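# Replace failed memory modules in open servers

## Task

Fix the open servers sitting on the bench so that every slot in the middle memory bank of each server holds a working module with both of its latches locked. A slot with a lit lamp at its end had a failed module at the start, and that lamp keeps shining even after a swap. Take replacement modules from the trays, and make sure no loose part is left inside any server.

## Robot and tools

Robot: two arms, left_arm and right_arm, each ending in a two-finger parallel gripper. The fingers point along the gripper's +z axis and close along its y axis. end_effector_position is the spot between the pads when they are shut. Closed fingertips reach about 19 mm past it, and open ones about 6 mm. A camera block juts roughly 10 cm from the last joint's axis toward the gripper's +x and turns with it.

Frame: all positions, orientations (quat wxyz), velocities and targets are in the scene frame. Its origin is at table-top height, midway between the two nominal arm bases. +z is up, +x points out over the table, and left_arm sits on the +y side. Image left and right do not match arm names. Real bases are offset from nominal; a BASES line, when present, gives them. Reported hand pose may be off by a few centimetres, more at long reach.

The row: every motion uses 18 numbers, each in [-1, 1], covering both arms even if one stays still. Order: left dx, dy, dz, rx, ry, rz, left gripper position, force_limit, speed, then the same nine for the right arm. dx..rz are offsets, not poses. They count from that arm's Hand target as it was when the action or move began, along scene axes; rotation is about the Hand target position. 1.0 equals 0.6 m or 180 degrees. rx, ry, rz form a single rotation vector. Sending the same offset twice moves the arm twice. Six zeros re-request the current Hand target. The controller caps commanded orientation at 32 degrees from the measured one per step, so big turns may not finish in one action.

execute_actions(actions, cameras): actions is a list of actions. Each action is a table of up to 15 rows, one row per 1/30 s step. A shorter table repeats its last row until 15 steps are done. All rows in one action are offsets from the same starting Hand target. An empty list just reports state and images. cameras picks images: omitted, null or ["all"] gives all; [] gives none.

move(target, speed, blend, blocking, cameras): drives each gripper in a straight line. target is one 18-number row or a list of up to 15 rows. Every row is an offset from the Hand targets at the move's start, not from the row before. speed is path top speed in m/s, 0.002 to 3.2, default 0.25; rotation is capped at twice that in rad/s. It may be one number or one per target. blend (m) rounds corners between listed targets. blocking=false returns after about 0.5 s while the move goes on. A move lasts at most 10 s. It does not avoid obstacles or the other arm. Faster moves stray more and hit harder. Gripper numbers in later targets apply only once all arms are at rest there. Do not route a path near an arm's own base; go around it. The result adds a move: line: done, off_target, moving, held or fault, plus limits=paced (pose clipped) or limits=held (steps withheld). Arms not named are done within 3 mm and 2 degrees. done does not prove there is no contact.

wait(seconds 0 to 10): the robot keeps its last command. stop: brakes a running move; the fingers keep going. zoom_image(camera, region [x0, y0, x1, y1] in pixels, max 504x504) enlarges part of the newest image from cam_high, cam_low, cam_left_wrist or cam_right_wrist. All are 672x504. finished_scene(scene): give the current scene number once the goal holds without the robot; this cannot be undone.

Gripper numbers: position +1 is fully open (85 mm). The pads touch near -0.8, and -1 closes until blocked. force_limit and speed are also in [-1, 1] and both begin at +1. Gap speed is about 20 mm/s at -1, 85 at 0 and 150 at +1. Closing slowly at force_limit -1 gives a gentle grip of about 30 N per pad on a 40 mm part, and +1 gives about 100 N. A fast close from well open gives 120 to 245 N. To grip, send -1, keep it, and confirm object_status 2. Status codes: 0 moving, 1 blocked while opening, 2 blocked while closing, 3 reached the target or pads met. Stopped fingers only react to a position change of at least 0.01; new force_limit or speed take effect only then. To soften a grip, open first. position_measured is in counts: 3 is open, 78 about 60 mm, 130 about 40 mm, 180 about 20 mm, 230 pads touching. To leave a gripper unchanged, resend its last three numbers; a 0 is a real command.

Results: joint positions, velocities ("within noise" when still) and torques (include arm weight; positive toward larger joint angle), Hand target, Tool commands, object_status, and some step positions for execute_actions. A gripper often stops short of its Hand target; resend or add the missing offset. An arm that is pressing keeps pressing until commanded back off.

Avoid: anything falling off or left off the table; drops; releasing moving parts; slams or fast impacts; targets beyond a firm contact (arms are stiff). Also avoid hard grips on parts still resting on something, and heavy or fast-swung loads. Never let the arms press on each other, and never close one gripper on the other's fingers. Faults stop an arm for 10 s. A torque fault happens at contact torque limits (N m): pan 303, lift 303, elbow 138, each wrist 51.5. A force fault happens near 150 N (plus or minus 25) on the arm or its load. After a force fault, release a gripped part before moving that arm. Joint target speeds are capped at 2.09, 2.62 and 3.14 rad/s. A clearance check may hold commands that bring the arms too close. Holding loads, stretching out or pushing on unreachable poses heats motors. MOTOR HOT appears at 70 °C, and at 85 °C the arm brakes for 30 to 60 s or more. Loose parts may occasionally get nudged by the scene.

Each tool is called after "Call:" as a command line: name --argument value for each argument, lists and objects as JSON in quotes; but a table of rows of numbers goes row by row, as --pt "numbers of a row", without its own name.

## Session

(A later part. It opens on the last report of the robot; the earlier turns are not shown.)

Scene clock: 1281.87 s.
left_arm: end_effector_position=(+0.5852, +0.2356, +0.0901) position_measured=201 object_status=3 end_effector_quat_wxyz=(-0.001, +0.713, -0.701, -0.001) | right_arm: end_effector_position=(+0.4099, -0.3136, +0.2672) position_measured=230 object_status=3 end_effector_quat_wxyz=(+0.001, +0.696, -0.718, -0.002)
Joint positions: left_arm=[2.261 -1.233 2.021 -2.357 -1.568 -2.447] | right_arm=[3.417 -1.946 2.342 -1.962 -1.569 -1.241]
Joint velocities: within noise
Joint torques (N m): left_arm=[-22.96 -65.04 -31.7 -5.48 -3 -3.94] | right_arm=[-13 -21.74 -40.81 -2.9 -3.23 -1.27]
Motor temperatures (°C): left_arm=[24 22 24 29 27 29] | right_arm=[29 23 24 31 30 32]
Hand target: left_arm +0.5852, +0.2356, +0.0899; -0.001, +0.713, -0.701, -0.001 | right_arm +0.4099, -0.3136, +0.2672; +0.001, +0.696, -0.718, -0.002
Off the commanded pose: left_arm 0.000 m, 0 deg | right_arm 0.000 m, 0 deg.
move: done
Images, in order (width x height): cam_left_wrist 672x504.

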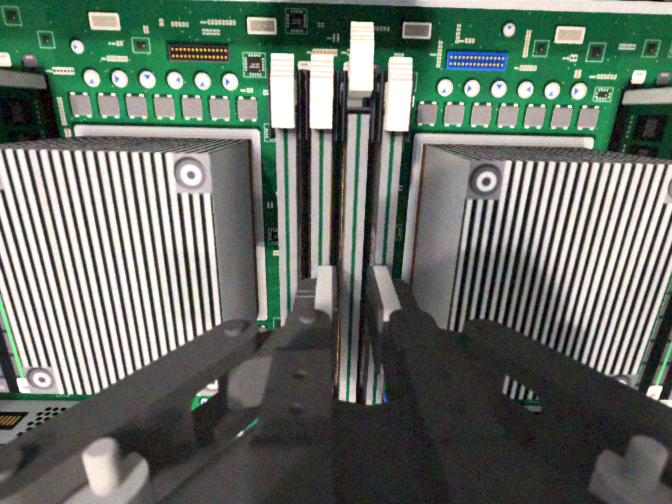

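Call:
move --target '[0.0006,0,-0.0073,0,0,0,-0.57,-1,-1,0,0,0,0,0,0,-1,-0.3,-1]' --speed 0.02 --cameras '[]'

Call:
move --target '[0,0,0,0,0,0,-1,-0.3,-1,0,0,0,0,0,0,-1,-0.3,-1]' --cameras '[]'

Call:
move --pt "0 0 0.05 0 0 0 -1 -0.3 -1 0 0 0 0 0 0 -1 -0.3 -1" --pt "0 0 0.2 0 0 0 -1 -0.3 -1 0 0 0 0 0 0 -1 -0.3 -1" --speed '[0.03,0.12]'

Call:
zoom_image --camera "cam_high" --region '[410, 225, 510, 325]'

Scene clock: 1292.73 s.
left_arm: end_effector_position=(+0.5855, +0.2355, +0.0857) position_measured=201 object_status=3 end_effector_quat_wxyz=(-0.001, +0.713, -0.701, -0.001) | right_arm: end_effector_position=(+0.4099, -0.3136, +0.2672) position_measured=230 object_status=3 end_effector_quat_wxyz=(+0.001, +0.696, -0.718, -0.002)
Joint positions: left_arm=[2.261 -1.227 2.023 -2.365 -1.568 -2.447] | right_arm=[3.417 -1.946 2.342 -1.962 -1.569 -1.241]
Joint velocities: within noise
Joint torques (N m): left_arm=[12.65 -66.41 -31.34 -5.61 -3.87 4.27] | right_arm=[-14.32 -22.56 -40.45 -3.2 -3.03 -1.1]
Motor temperatures (°C): left_arm=[24 22 24 29 27 29] | right_arm=[29 23 24 31 30 32]
Hand target: left_arm +0.5855, +0.2356, +0.0855; -0.001, +0.713, -0.701, -0.001 | right_arm +0.4099, -0.3136, +0.2672; +0.001, +0.696, -0.718, -0.002
Off the commanded pose: left_arm 0.000 m, 0 deg | right_arm 0.000 m, 0 deg.
move: done
No camera images: "cameras" was empty.

Scene clock: 1293.33 s.
left_arm: end_effector_position=(+0.5855, +0.2356, +0.0855) position_measured=214 object_status=0 end_effector_quat_wxyz=(-0.001, +0.713, -0.701, -0.001) | right_arm: end_effector_position=(+0.4099, -0.3136, +0.2672) position_measured=230 object_status=3 end_effector_quat_wxyz=(+0.001, +0.696, -0.718, -0.002)
Joint positions: left_arm=[2.261 -1.226 2.023 -2.365 -1.568 -2.447] | right_arm=[3.417 -1.946 2.342 -1.962 -1.569 -1.241]
Joint velocities: within noise
Joint torques (N m): left_arm=[14.53 -61.45 -34.75 -5.3 -1.1 3.94] | right_arm=[-14.41 -22.81 -39.62 -2.8 -3.55 -0.94]
Motor temperatures (°C): left_arm=[24 22 24 29 27 29] | right_arm=[29 23 24 31 30 32]
Hand target: left_arm +0.5855, +0.2356, +0.0855; -0.001, +0.713, -0.701, -0.001 | right_arm +0.4099, -0.3136, +0.2672; +0.001, +0.696, -0.718, -0.002
Off the commanded pose: left_arm 0.000 m, 0 deg | right_arm 0.000 m, 0 deg.
move: done
No camera images: "cameras" was empty.

Scene clock: 1295.63 s.
left_arm: end_effector_position=(+0.5855, +0.2356, +0.2053) position_measured=214 object_status=2 end_effector_quat_wxyz=(-0.001, +0.713, -0.701, -0.001) | right_arm: end_effector_position=(+0.4099, -0.3136, +0.2672) position_measured=230 object_status=3 end_effector_quat_wxyz=(+0.001, +0.696, -0.718, -0.002)
Joint positions: left_arm=[2.261 -1.361 1.938 -2.145 -1.568 -2.447] | right_arm=[3.417 -1.946 2.342 -1.962 -1.569 -1.241]
Joint velocities: within noise
Joint torques (N m): left_arm=[1.96 -88.67 -49.16 -2.22 1.44 2.66] | right_arm=[-15.12 -20.81 -40.65 -2.98 -2.63 -1.06]
Motor temperatures (°C): left_arm=[24 22 24 29 27 29] | right_arm=[29 23 24 31 30 32]
Hand target: left_arm +0.5855, +0.2356, +0.2055; -0.001, +0.713, -0.701, -0.001 | right_arm +0.4099, -0.3136, +0.2672; +0.001, +0.696, -0.718, -0.002
Off the commanded pose: left_arm 0.000 m, 0 deg | right_arm 0.000 m, 0 deg.
move: done

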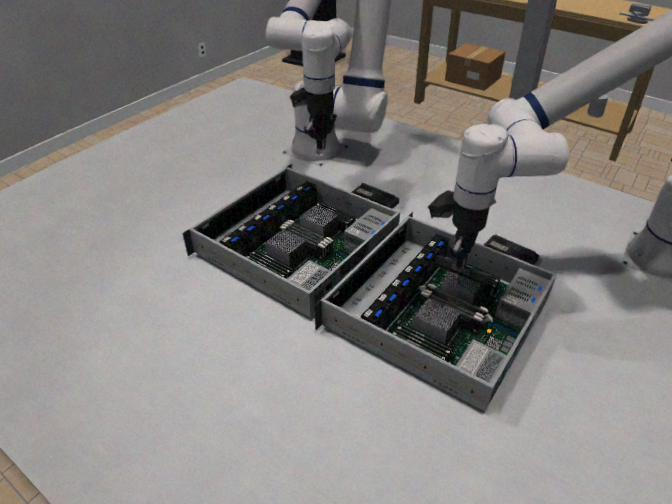

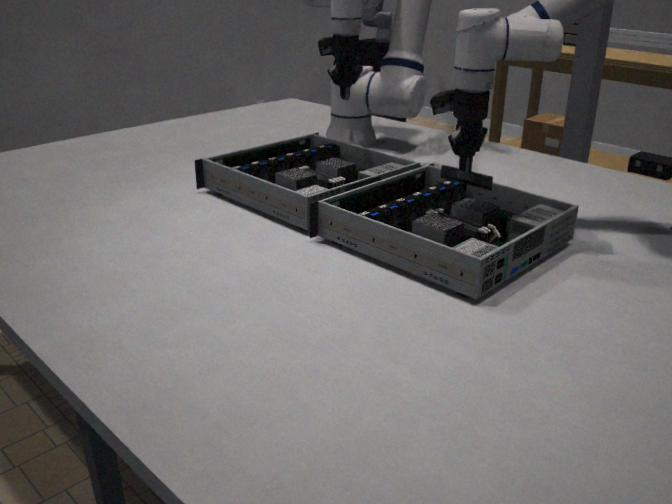

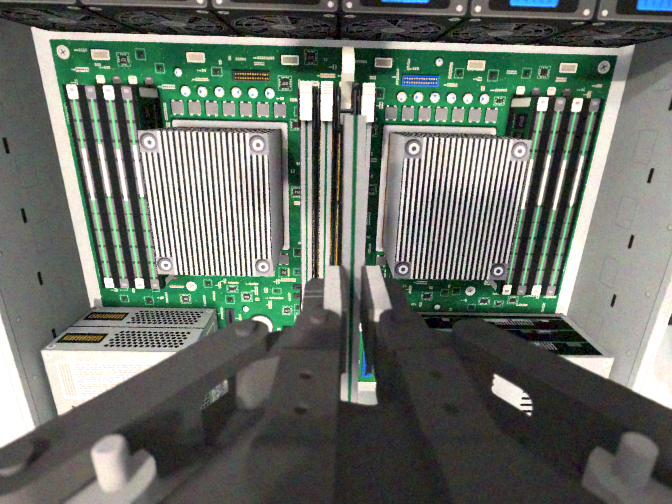

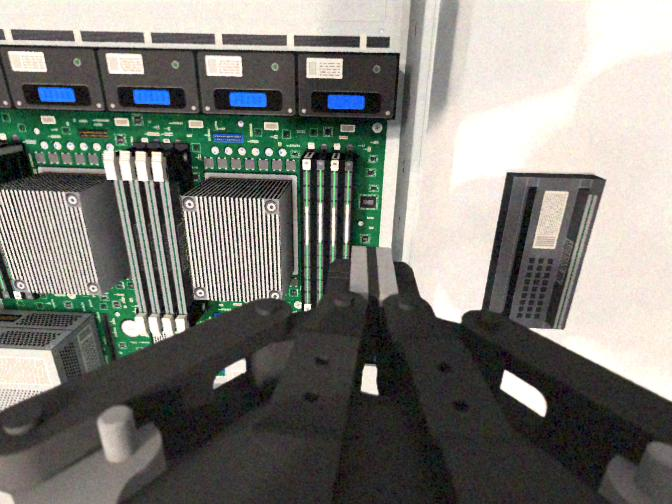

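Scaled by 5.040 from the camera's 672x504 image, which has a finer 960x720 frame.

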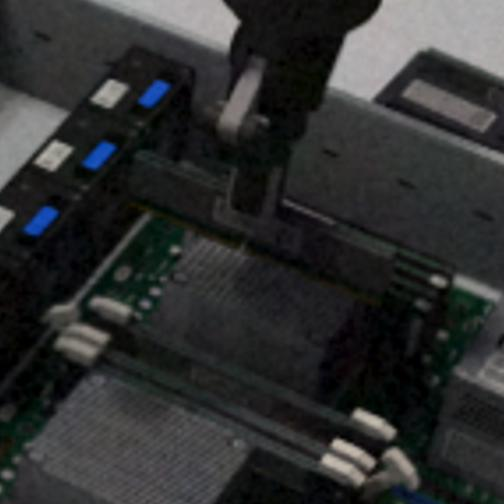

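Call:
move --pt "-0.2 -0.1 0.05 0 0 0 -1 -0.3 -1 0 0 0 0 0 0 -1 -0.3 -1" --pt "-0.45 -0.33 0.03 0 0 0 -1 -0.3 -1 0 0 0 0 0 0 -1 -0.3 -1" --pt "-0.45 -0.33 -0.24 0 0 0 -1 -0.3 -1 0 0 0 0 0 0 -1 -0.3 -1" --speed '[0.25,0.25,0.15]' --blend 0.02

Scene clock: 1312.07 s.
left_arm: end_effector_position=(+0.3154, +0.0375, +0.0617) position_measured=214 object_status=2 end_effector_quat_wxyz=(-0.001, +0.713, -0.701, -0.001) | right_arm: end_effector_position=(+0.4099, -0.3136, +0.2672) position_measured=230 object_status=3 end_effector_quat_wxyz=(+0.001, +0.696, -0.718, -0.002)
Joint positions: left_arm=[1.79 -1.233 2.095 -2.429 -1.57 -2.917] | right_arm=[3.417 -1.946 2.342 -1.962 -1.569 -1.241]
Joint velocities: within noise
Joint torques (N m): left_arm=[2.5 -60.45 -29.64 -5.29 2.13 2.37] | right_arm=[-13.8 -22.62 -39.64 -2.96 -3.25 -0.94]
Motor temperatures (°C): left_arm=[24 22 24 29 27 29] | right_arm=[29 23 24 31 30 32]
Hand target: left_arm +0.3155, +0.0376, +0.0615; -0.001, +0.713, -0.701, -0.001 | right_arm +0.4099, -0.3136, +0.2672; +0.001, +0.696, -0.718, -0.002
Off the commanded pose: left_arm 0.000 m, 0 deg | right_arm 0.000 m, 0 deg.
move: done

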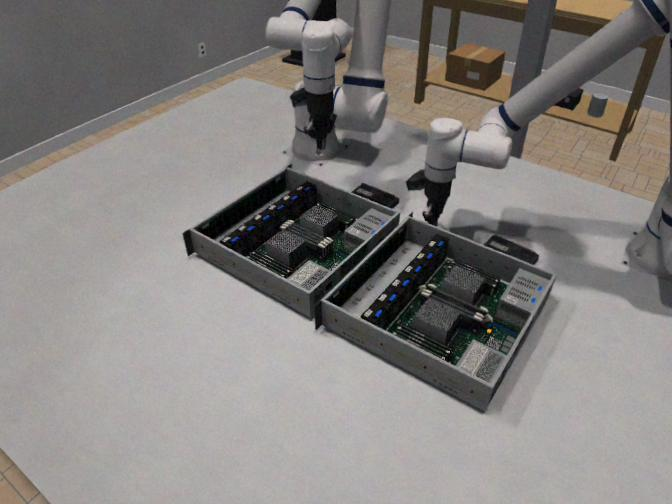

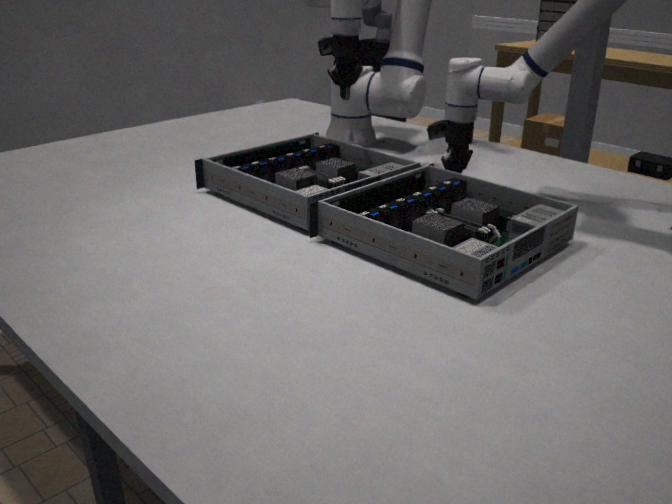

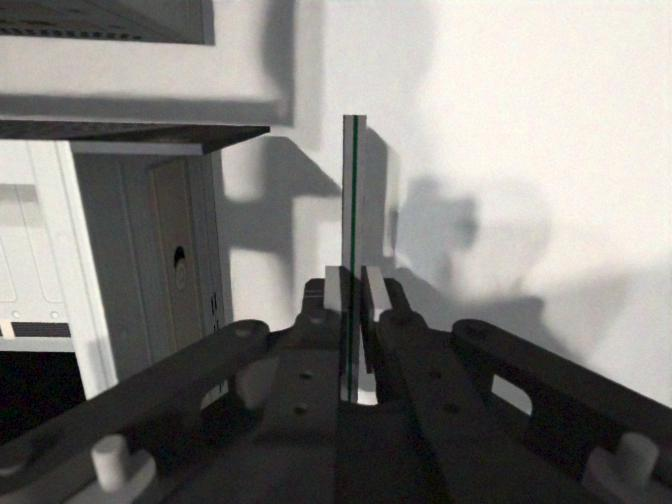

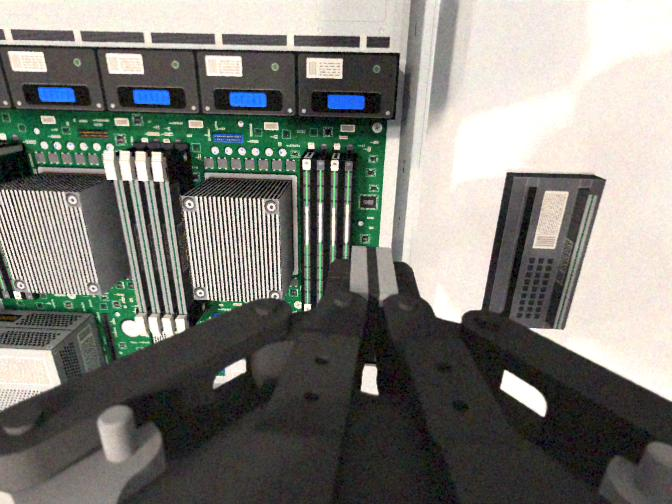

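Call:
move --target '[0,0,-0.027,0,0,0,-1,-0.3,-1,0,0,0,0,0,0,-1,-0.3,-1]' --speed 0.03 --cameras '[]'

Call:
move --target '[0,0,-0.003,0,0,0,-1,-0.3,-1,0,0,0,0,0,0,-1,-0.3,-1]' --speed 0.01 --cameras '[]'

Scene clock: 1327.17 s.
left_arm: end_effector_position=(+0.3155, +0.0375, +0.0456) position_measured=214 object_status=2 end_effector_quat_wxyz=(-0.001, +0.713, -0.701, -0.001) | right_arm: end_effector_position=(+0.4099, -0.3136, +0.2672) position_measured=230 object_status=3 end_effector_quat_wxyz=(+0.001, +0.696, -0.718, -0.002)
Joint positions: left_arm=[1.79 -1.21 2.102 -2.46 -1.57 -2.917] | right_arm=[3.417 -1.946 2.342 -1.962 -1.569 -1.241]
Joint velocities: within noise
Joint torques (N m): left_arm=[9.41 -45.51 -21.39 -3.59 1.86 3.59] | right_arm=[-12.37 -23.31 -39.64 -2.64 -3.16 -0.86]
Motor temperatures (°C): left_arm=[24 22 24 29 27 29] | right_arm=[29 23 24 31 30 32]
Hand target: left_arm +0.3155, +0.0376, +0.0453; -0.001, +0.713, -0.701, -0.001 | right_arm +0.4099, -0.3136, +0.2672; +0.001, +0.696, -0.718, -0.002
Off the commanded pose: left_arm 0.000 m, 0 deg | right_arm 0.000 m, 0 deg.
move: done
No camera images: "cameras" was empty.

Scene clock: 1327.87 s.
left_arm: end_effector_position=(+0.3155, +0.0376, +0.0436) position_measured=214 object_status=2 end_effector_quat_wxyz=(-0.001, +0.713, -0.701, -0.001) | right_arm: end_effector_position=(+0.4099, -0.3136, +0.2672) position_measured=230 object_status=3 end_effector_quat_wxyz=(+0.001, +0.696, -0.718, -0.002)
Joint positions: left_arm=[1.79 -1.207 2.103 -2.464 -1.57 -2.917] | right_arm=[3.417 -1.946 2.342 -1.962 -1.569 -1.241]
Joint velocities: within noise
Joint torques (N m): left_arm=[10.5 -40.24 -15.58 -2.98 1.48 3.45] | right_arm=[-14.53 -21.3 -41.08 -3.05 -2.84 -0.8]
Motor temperatures (°C): left_arm=[24 22 24 29 27 29] | right_arm=[29 23 24 31 30 32]
Hand target: left_arm +0.3155, +0.0376, +0.0435; -0.001, +0.713, -0.701, -0.001 | right_arm +0.4099, -0.3136, +0.2672; +0.001, +0.696, -0.718, -0.002
Off the commanded pose: left_arm 0.000 m, 0 deg | right_arm 0.000 m, 0 deg.
move: done
No camera images: "cameras" was empty.

Contact. Open and rise; then view left tray.

Call:
move --target '[0,0,0,0,0,0,-0.5,-1,-1,0,0,0,0,0,0,-1,-0.3,-1]' --cameras '[]'

Call:
move --pt "0 0 0.12 0 0 0 -0.5 -1 -1 0 0 0 0 0 0 -1 -0.3 -1" --pt "-0.11 0.37 0.27 0 0 0 -0.5 -1 -1 0 0 0 0 0 0 -1 -0.3 -1" --speed '[0.08,0.25]'

Call:
zoom_image --camera "cam_left_wrist" --region '[200, 50, 520, 370]'

Scene clock: 1338.67 s.
left_arm: end_effector_position=(+0.3155, +0.0376, +0.0435) position_measured=192 object_status=0 end_effector_quat_wxyz=(-0.001, +0.713, -0.701, -0.001) | right_arm: end_effector_position=(+0.4099, -0.3136, +0.2672) position_measured=230 object_status=3 end_effector_quat_wxyz=(+0.001, +0.696, -0.718, -0.002)
Joint positions: left_arm=[1.79 -1.207 2.103 -2.464 -1.57 -2.917] | right_arm=[3.417 -1.946 2.342 -1.962 -1.569 -1.241]
Joint velocities: within noise
Joint torques (N m): left_arm=[10.28 -89.15 -42.58 -5.67 0.63 3.9] | right_arm=[-10.88 -19.52 -39.35 -3.19 -3.13 -0.85]
Motor temperatures (°C): left_arm=[24 22 24 29 27 29] | right_arm=[29 23 24 31 30 32]
Hand target: left_arm +0.3155, +0.0376, +0.0435; -0.001, +0.713, -0.701, -0.001 | right_arm +0.4099, -0.3136, +0.2672; +0.001, +0.696, -0.718, -0.002
Off the commanded pose: left_arm 0.000 m, 0 deg | right_arm 0.000 m, 0 deg.
move: done
No camera images: "cameras" was empty.

Scene clock: 1341.30 s.
left_arm: end_effector_position=(+0.2495, +0.2595, +0.2054) position_measured=192 object_status=3 end_effector_quat_wxyz=(-0.001, +0.713, -0.701, -0.001) | right_arm: end_effector_position=(+0.4099, -0.3136, +0.2672) position_measured=230 object_status=3 end_effector_quat_wxyz=(+0.001, +0.696, -0.718, -0.002)
Joint positions: left_arm=[1.766 -1.801 2.372 -2.138 -1.57 -2.942] | right_arm=[3.417 -1.946 2.342 -1.962 -1.569 -1.241]
Joint velocities: within noise
Joint torques (N m): left_arm=[-26.19 -41.54 -38.34 -2.38 2.55 -4.01] | right_arm=[-12.17 -21.13 -39.83 -3.04 -3.35 -1.33]
Motor temperatures (°C): left_arm=[24 22 24 29 27 29] | right_arm=[29 23 24 30 30 32]
Hand target: left_arm +0.2495, +0.2596, +0.2055; -0.001, +0.713, -0.701, -0.001 | right_arm +0.4099, -0.3136, +0.2672; +0.001, +0.696, -0.718, -0.002
Off the commanded pose: left_arm 0.000 m, 0 deg | right_arm 0.000 m, 0 deg.
move: done

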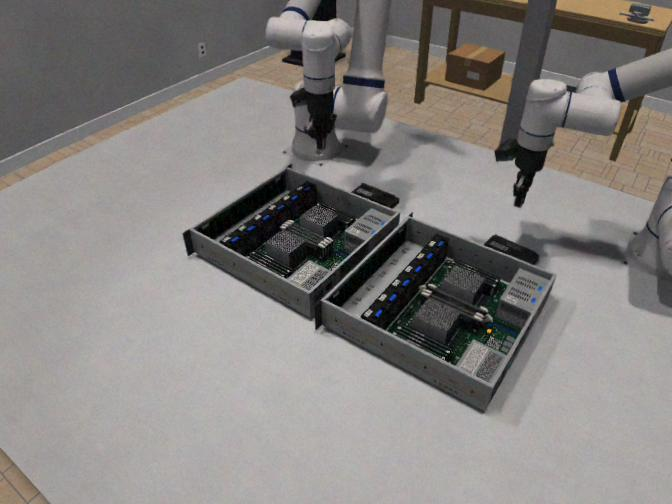

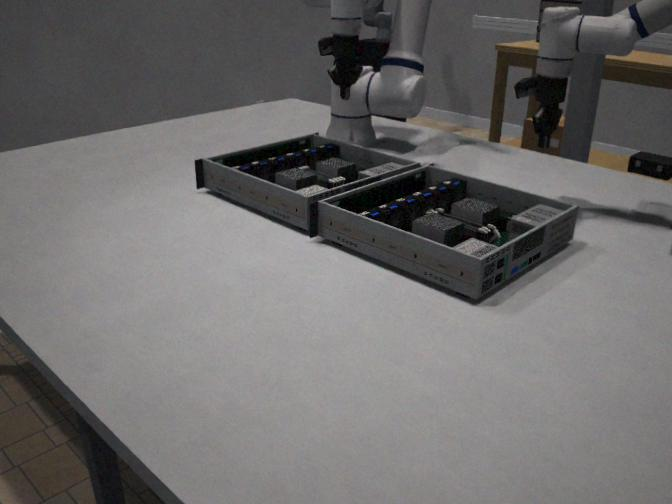

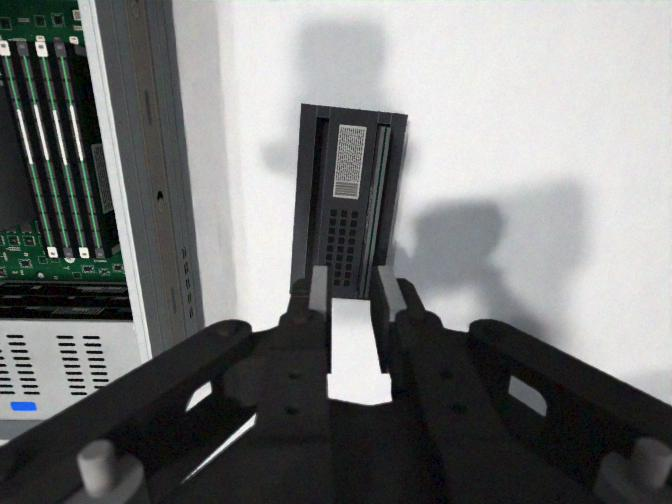

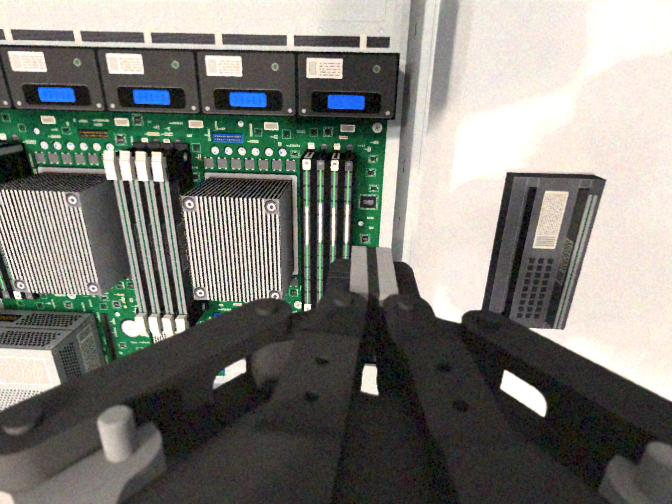

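Scaled by 1.575 from the camera's 672x504 image, which has a finer 960x720 frame.

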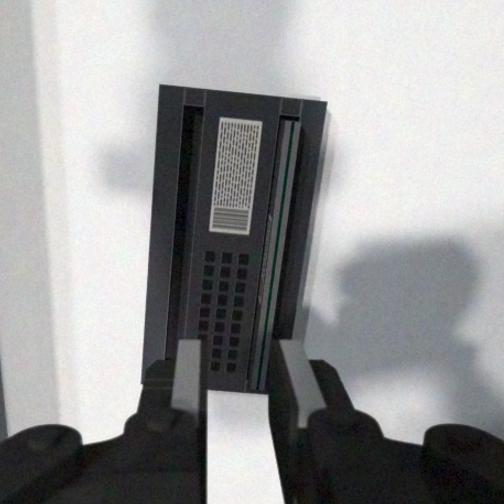

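Call:
move --pt "-0.02 0.02 0 0 0 -0.5 -0.5 -1 -1 0 0 0 0 0 0 -1 -0.3 -1" --pt "-0.0395 0.034 0 0 0 -0.999 -0.5 -1 -1 0 0 0 0 0 0 -1 -0.3 -1" --pt "-0.0395 0.034 -0.05 0 0 0.984 -0.5 -1 -1 0 0 0 0 0 0 -1 -0.3 -1" --speed 0.6

Call:
zoom_image --camera "cam_left_wrist" --region '[200, 50, 520, 370]'

Scene clock: 1381.70 s.
left_arm: end_effector_position=(+0.2258, +0.2800, +0.1756) position_measured=192 object_status=3 end_effector_quat_wxyz=(+0.001, +0.719, +0.695, -0.001) | right_arm: end_effector_position=(+0.4099, -0.3136, +0.2672) position_measured=230 object_status=3 end_effector_quat_wxyz=(+0.001, +0.696, -0.718, -0.002)
Joint positions: left_arm=[1.723 -1.828 2.455 -2.201 -1.572 0.207] | right_arm=[3.417 -1.946 2.342 -1.962 -1.569 -1.241]
Joint velocities: within noise
Joint torques (N m): left_arm=[13.87 -9.55 -36.4 -5.37 -4.53 4.64] | right_arm=[-14.73 -18.86 -38.24 -2.83 -2.84 -0.97]
Motor temperatures (°C): left_arm=[24 22 24 29 27 29] | right_arm=[29 23 24 30 30 32]
Hand target: left_arm +0.2258, +0.2800, +0.1755; +0.001, +0.719, +0.695, -0.001 | right_arm +0.4099, -0.3136, +0.2672; +0.001, +0.696, -0.718, -0.002
Off the commanded pose: left_arm 0.000 m, 0 deg | right_arm 0.000 m, 0 deg.
move: done

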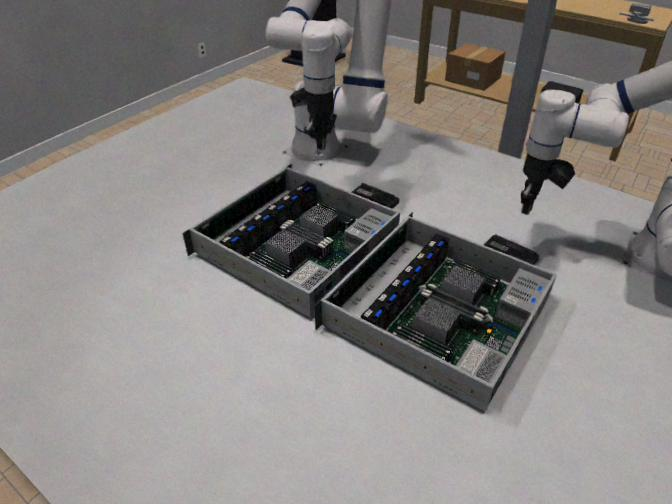

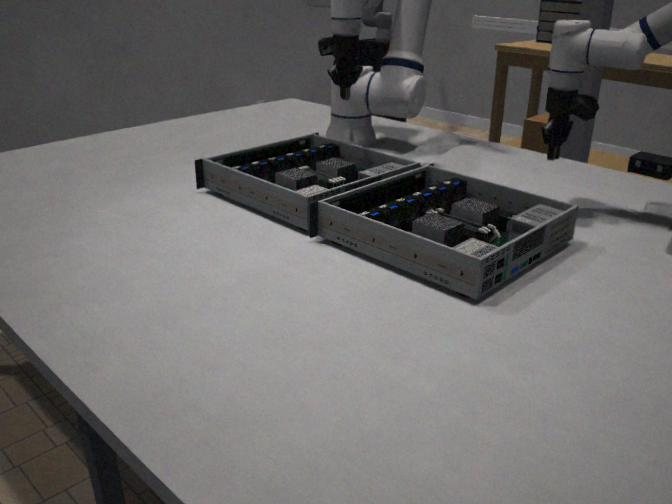

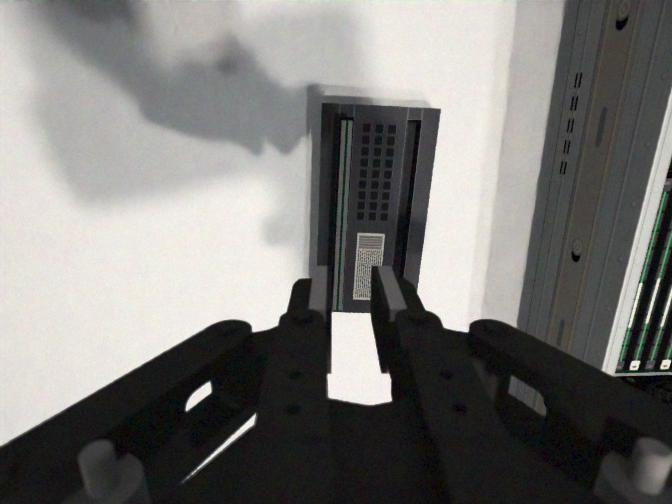

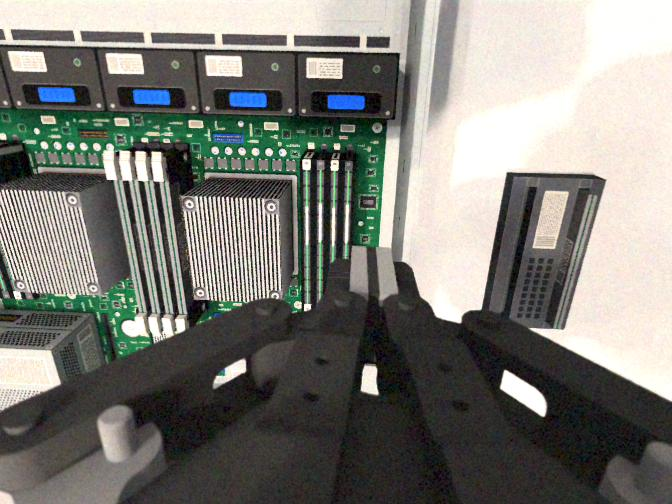

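Scaled by 1.575 from the camera's 672x504 image, which has a finer 960x720 frame.

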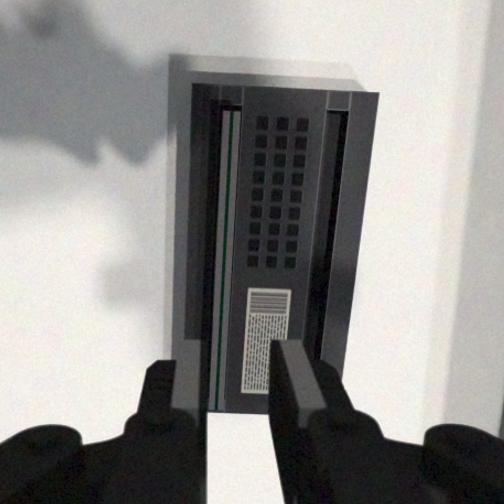

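Call:
move --target '[-0.0017,-0.0108,-0.17,0,0,-0.003,-0.57,-1,-1,0,0,0,0,0,0,-1,-0.3,-1]' --speed 0.1 --cameras '["cam_left_wrist"]'

Call:
zoom_image --camera "cam_left_wrist" --region '[200, 50, 520, 420]'

Scene clock: 1397.07 s.
left_arm: end_effector_position=(+0.2248, +0.2735, +0.0736) position_measured=201 object_status=3 end_effector_quat_wxyz=(+0.001, +0.722, +0.691, -0.001) | right_arm: end_effector_position=(+0.4099, -0.3136, +0.2672) position_measured=230 object_status=3 end_effector_quat_wxyz=(+0.001, +0.696, -0.718, -0.002)
Joint positions: left_arm=[1.718 -1.623 2.549 -2.5 -1.572 0.212] | right_arm=[3.417 -1.946 2.342 -1.962 -1.569 -1.241]
Joint velocities: within noise
Joint torques (N m): left_arm=[-9.04 -16.74 -27.5 -5.47 -1.09 4.1] | right_arm=[-11.82 -21.29 -38.36 -3.38 -3.06 -1.42]
Motor temperatures (°C): left_arm=[24 22 24 29 27 29] | right_arm=[29 23 24 30 30 32]
Hand target: left_arm +0.2248, +0.2735, +0.0735; +0.001, +0.722, +0.692, -0.001 | right_arm +0.4099, -0.3136, +0.2672; +0.001, +0.696, -0.718, -0.002
Off the commanded pose: left_arm 0.000 m, 0 deg | right_arm 0.000 m, 0 deg.
move: done
Images, in order (width x height): cam_left_wrist 672x504.

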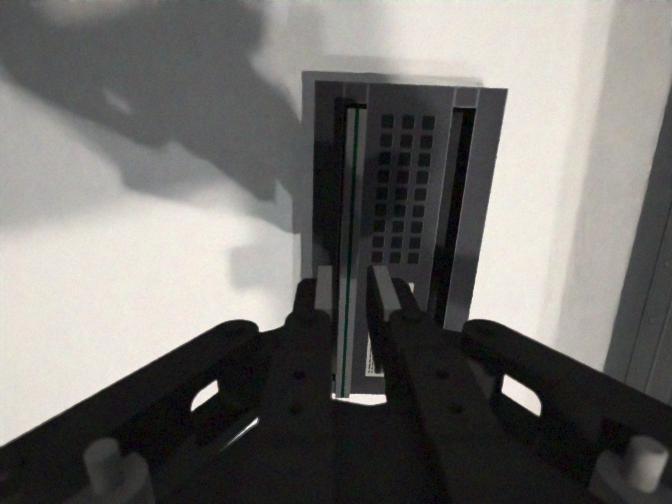

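Scaled by 1.362 from the camera's 672x504 image, which has a finer 960x720 frame.

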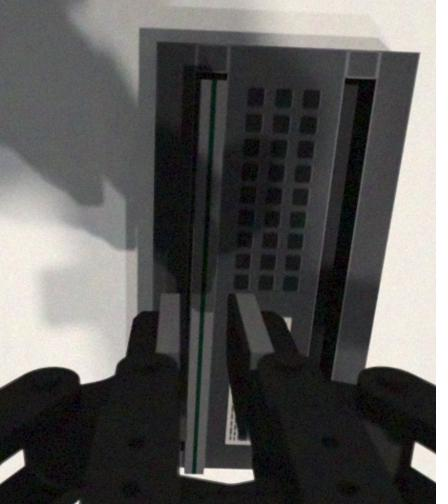

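Call:
move --target '[-0.0017,0,-0.034,0,0,0,-0.57,-1,-1,0,0,0,0,0,0,-1,-0.3,-1]' --speed 0.05 --cameras '["cam_left_wrist"]'

Call:
move --target '[0,0,0,0,0,0,-1,0,-1,0,0,0,0,0,0,-1,-0.3,-1]' --cameras '["cam_left_wrist"]'

Call:
move --pt "0 0 0.06 0 0 0 -1 0 -1 0 0 0 0 0 0 -1 -0.3 -1" --pt "0.3 -0.1 0.45 0 0 0.0 -1 0 -1 0 0 0 0 0 0 -1 -0.3 -1" --speed '[0.06,0.3]'

Scene clock: 1411.07 s.
left_arm: end_effector_position=(+0.2238, +0.2735, +0.0532) position_measured=201 object_status=3 end_effector_quat_wxyz=(+0.001, +0.722, +0.692, -0.001) | right_arm: end_effector_position=(+0.4099, -0.3136, +0.2672) position_measured=230 object_status=3 end_effector_quat_wxyz=(+0.001, +0.696, -0.718, -0.002)
Joint positions: left_arm=[1.716 -1.575 2.565 -2.565 -1.572 0.21] | right_arm=[3.417 -1.946 2.342 -1.962 -1.569 -1.241]
Joint velocities: within noise
Joint torques (N m): left_arm=[-24.06 -21.41 -25.15 -5.16 -3.51 -3.95] | right_arm=[-13.76 -21.6 -38.16 -3.08 -3.06 -1.2]
Motor temperatures (°C): left_arm=[24 22 24 29 27 29] | right_arm=[29 23 24 30 30 32]
Hand target: left_arm +0.2238, +0.2735, +0.0531; +0.001, +0.722, +0.692, -0.001 | right_arm +0.4099, -0.3136, +0.2672; +0.001, +0.696, -0.718, -0.002
Off the commanded pose: left_arm 0.000 m, 0 deg | right_arm 0.000 m, 0 deg.
move: done
Images, in order (width x height): cam_left_wrist 672x504.

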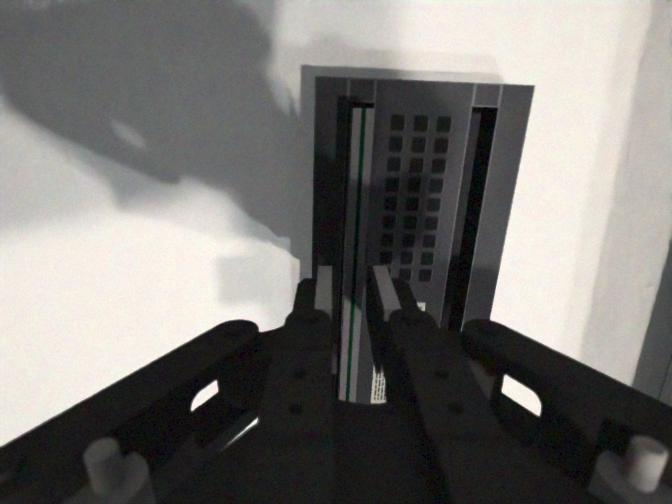

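Scene clock: 1411.93 s.
left_arm: end_effector_position=(+0.2238, +0.2735, +0.0531) position_measured=219 object_status=0 end_effector_quat_wxyz=(+0.001, +0.722, +0.692, -0.001) | right_arm: end_effector_position=(+0.4099, -0.3136, +0.2672) position_measured=230 object_status=3 end_effector_quat_wxyz=(+0.001, +0.696, -0.718, -0.002)
Joint positions: left_arm=[1.716 -1.574 2.565 -2.565 -1.572 0.21] | right_arm=[3.417 -1.946 2.342 -1.962 -1.569 -1.241]
Joint velocities: within noise
Joint torques (N m): left_arm=[-22.63 -21.63 -25.81 -4.18 -2.76 -3.75] | right_arm=[-16.85 -20.97 -37.69 -2.88 -3.32 -1.11]
Motor temperatures (°C): left_arm=[24 22 24 29 27 29] | right_arm=[29 23 24 30 30 32]
Hand target: left_arm +0.2238, +0.2735, +0.0531; +0.001, +0.722, +0.692, -0.001 | right_arm +0.4099, -0.3136, +0.2672; +0.001, +0.696, -0.718, -0.002
Off the commanded pose: left_arm 0.000 m, 0 deg | right_arm 0.000 m, 0 deg.
move: done
Images, in order (width x height): cam_left_wrist 672x504.

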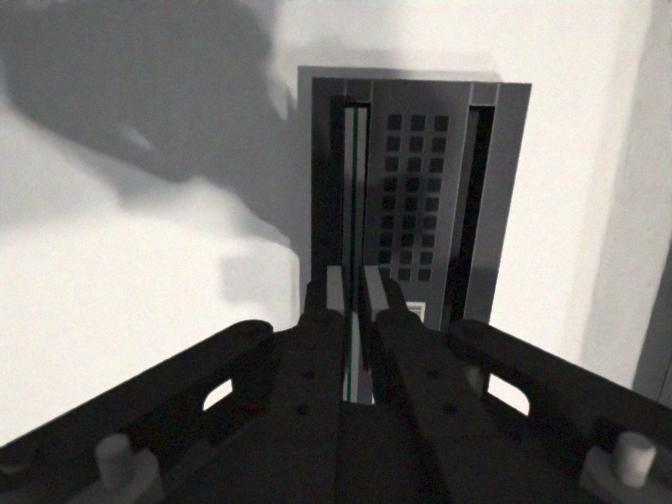

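Scene clock: 1414.27 s.
left_arm: end_effector_position=(+0.4037, +0.2135, +0.3230) position_measured=219 object_status=2 end_effector_quat_wxyz=(+0.001, +0.722, +0.692, -0.001) | right_arm: end_effector_position=(+0.4099, -0.3136, +0.2672) position_measured=230 object_status=3 end_effector_quat_wxyz=(+0.001, +0.696, -0.718, -0.002)
Joint positions: left_arm=[2.014 -1.66 2.028 -1.942 -1.573 0.508] | right_arm=[3.417 -1.946 2.342 -1.962 -1.569 -1.241]
Joint velocities: within noise
Joint torques (N m): left_arm=[12.75 -31.66 -53.17 -2.08 -4.22 4.19] | right_arm=[-14.8 -19.67 -36.17 -3.39 -3 -0.89]
Motor temperatures (°C): left_arm=[24 22 24 29 27 29] | right_arm=[29 23 24 30 30 32]
Hand target: left_arm +0.4038, +0.2135, +0.3231; +0.001, +0.722, +0.692, -0.001 | right_arm +0.4099, -0.3136, +0.2672; +0.001, +0.696, -0.718, -0.002
Off the commanded pose: left_arm 0.000 m, 0 deg | right_arm 0.000 m, 0 deg.
move: done

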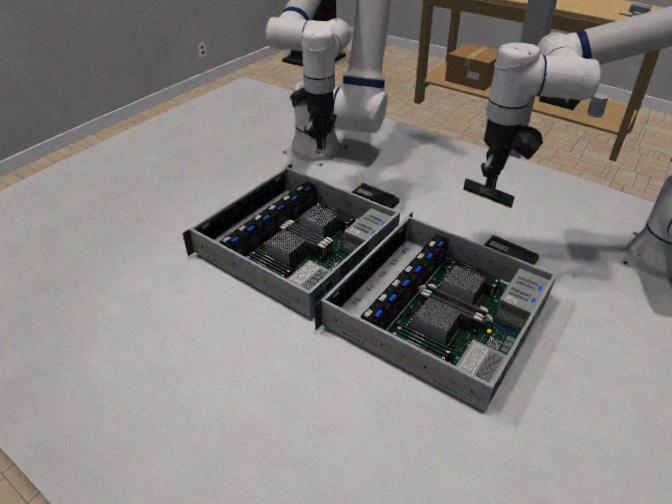

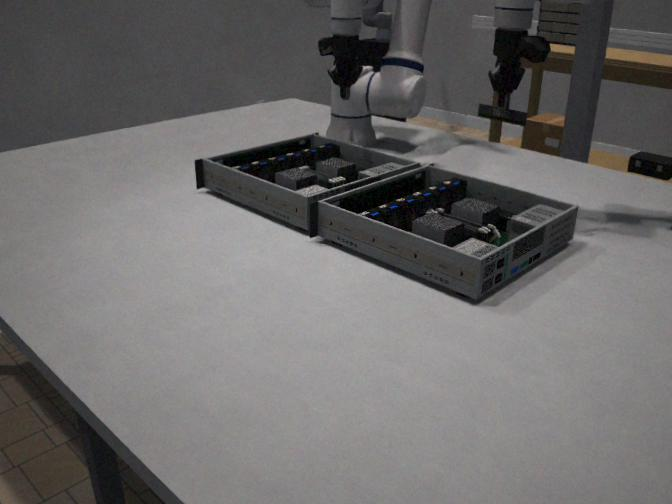

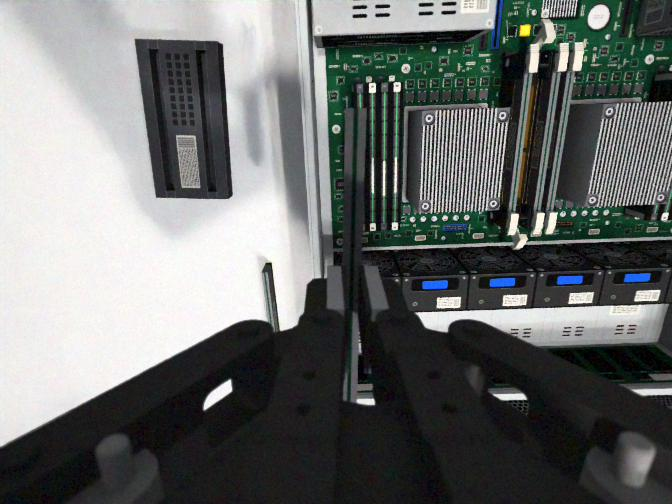

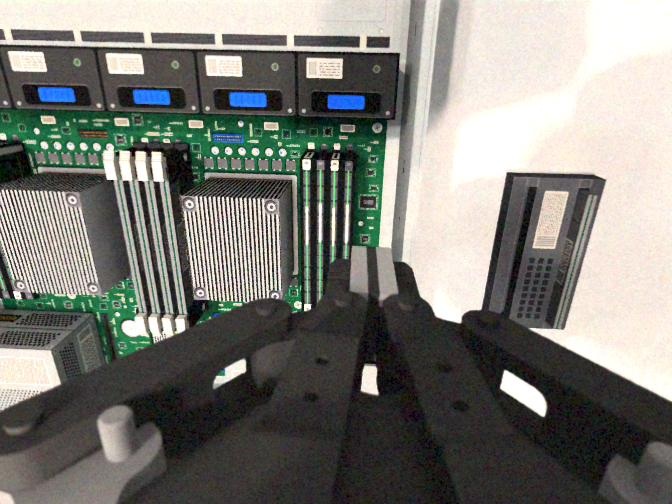

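Check notch.

Call:
zoom_image --camera "cam_high" --region '[460, 174, 518, 210]'

Call:
zoom_image --camera "cam_low" --region '[475, 98, 530, 128]'

Scaled by 8.690 from the camera's 672x504 image, which has a finer 960x720 frame.

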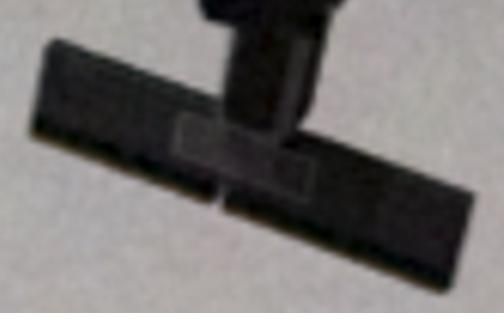

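Scaled by 9.164 from the camera's 672x504 image, which has a finer 960x720 frame.

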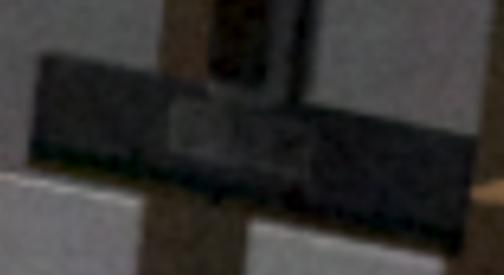

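Call:
zoom_image --camera "cam_left_wrist" --region '[480, 10, 600, 260]'

Call:
zoom_image --camera "cam_left_wrist" --region '[490, 100, 570, 200]'

Scaled by 2.016 from the camera's 672x504 image, which has a finer 960x720 frame.

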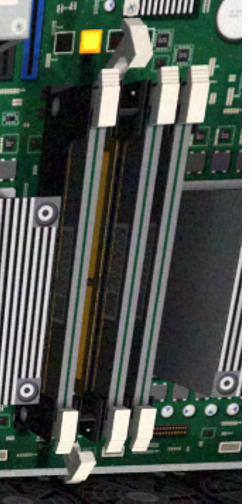

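Scaled by 5.040 from the camera's 672x504 image, which has a finer 960x720 frame.

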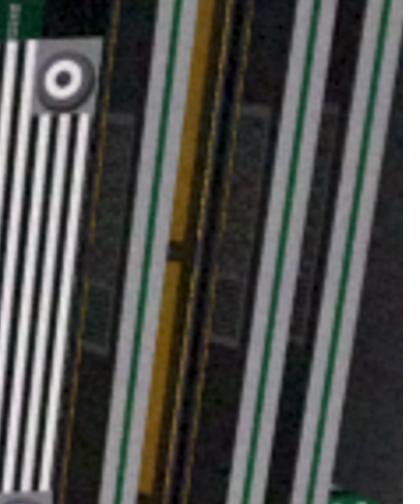

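Call:
move --pt "0.15 0.03 0 0 0 0.016 -1 0 -1 0 0 0 0 0 0 -1 -0.3 -1" --pt "0.3053 0.0458 -0.1 0 0 0.016 -1 0 -1 0 0 0 0 0 0 -1 -0.3 -1" --pt "0.3053 0.0458 -0.29 0 0 0.016 -1 0 -1 0 0 0 0 0 0 -1 -0.3 -1" --speed '[0.25,0.25,0.15]'

Call:
zoom_image --camera "cam_left_wrist" --region '[260, 30, 460, 270]'

Call:
zoom_image --camera "cam_high" --region '[415, 265, 500, 325]'

Scene clock: 1448.20 s.
left_arm: end_effector_position=(+0.5869, +0.2410, +0.1493) position_measured=219 object_status=2 end_effector_quat_wxyz=(+0.001, +0.705, +0.709, -0.001) | right_arm: end_effector_position=(+0.4099, -0.3136, +0.2672) position_measured=230 object_status=3 end_effector_quat_wxyz=(+0.001, +0.696, -0.718, -0.002)
Joint positions: left_arm=[2.269 -1.307 1.989 -2.256 -1.573 0.713] | right_arm=[3.417 -1.946 2.342 -1.962 -1.569 -1.241]
Joint velocities: within noise
Joint torques (N m): left_arm=[12.65 -61.92 -35.6 -5.29 -3.69 4.46] | right_arm=[-15.4 -20.52 -37.52 -2.99 -3.26 -1.08]
Motor temperatures (°C): left_arm=[24 22 24 29 27 29] | right_arm=[29 23 24 30 30 32]
Hand target: left_arm +0.5870, +0.2410, +0.1491; +0.001, +0.705, +0.709, -0.001 | right_arm +0.4099, -0.3136, +0.2672; +0.001, +0.696, -0.718, -0.002
Off the commanded pose: left_arm 0.000 m, 0 deg | right_arm 0.000 m, 0 deg.
move: done

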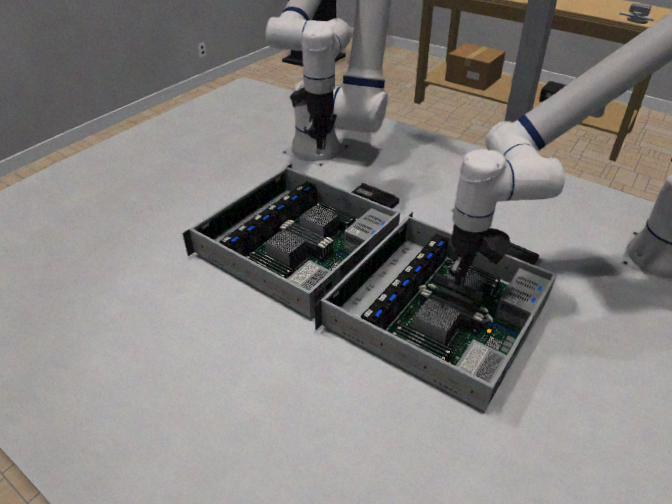

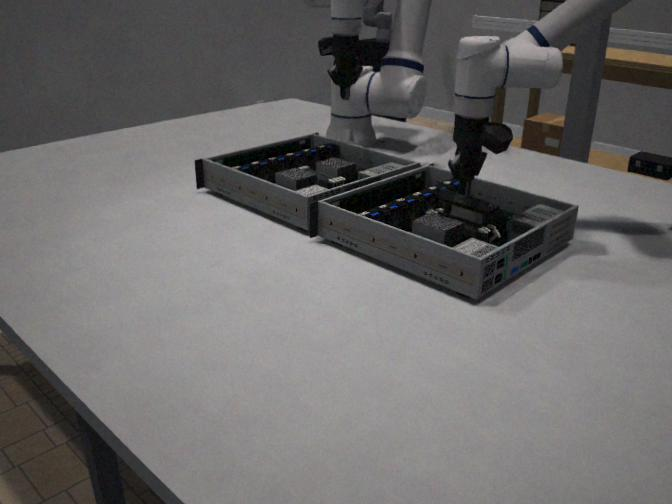

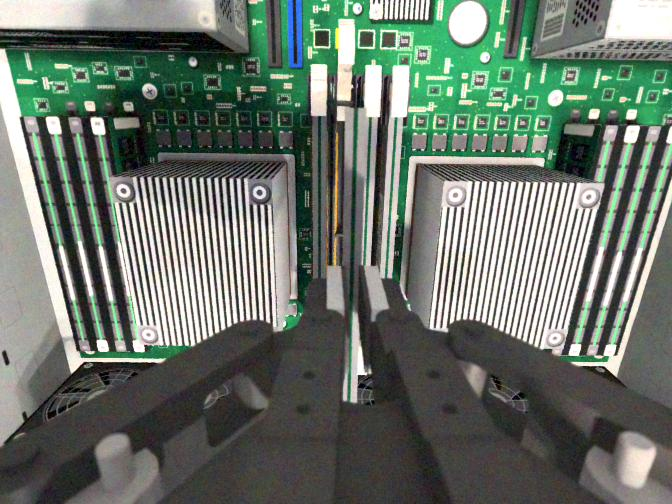

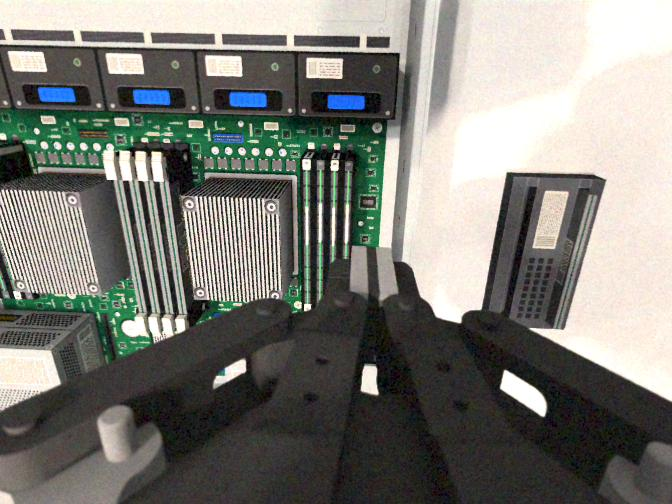

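Scaled by 2.100 from the camera's 672x504 image, which has a finer 960x720 frame.

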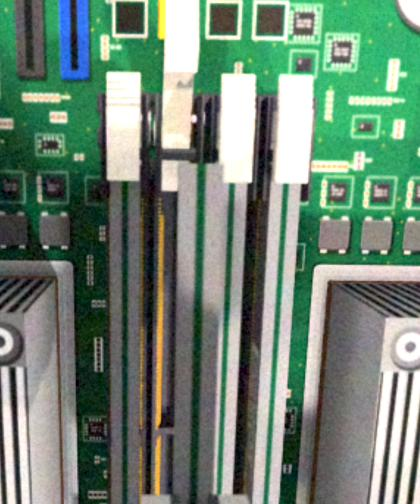

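Scaled by 5.929 from the camera's 672x504 image, which has a finer 960x720 frame.

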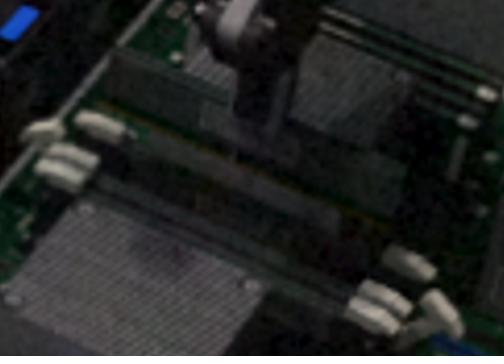

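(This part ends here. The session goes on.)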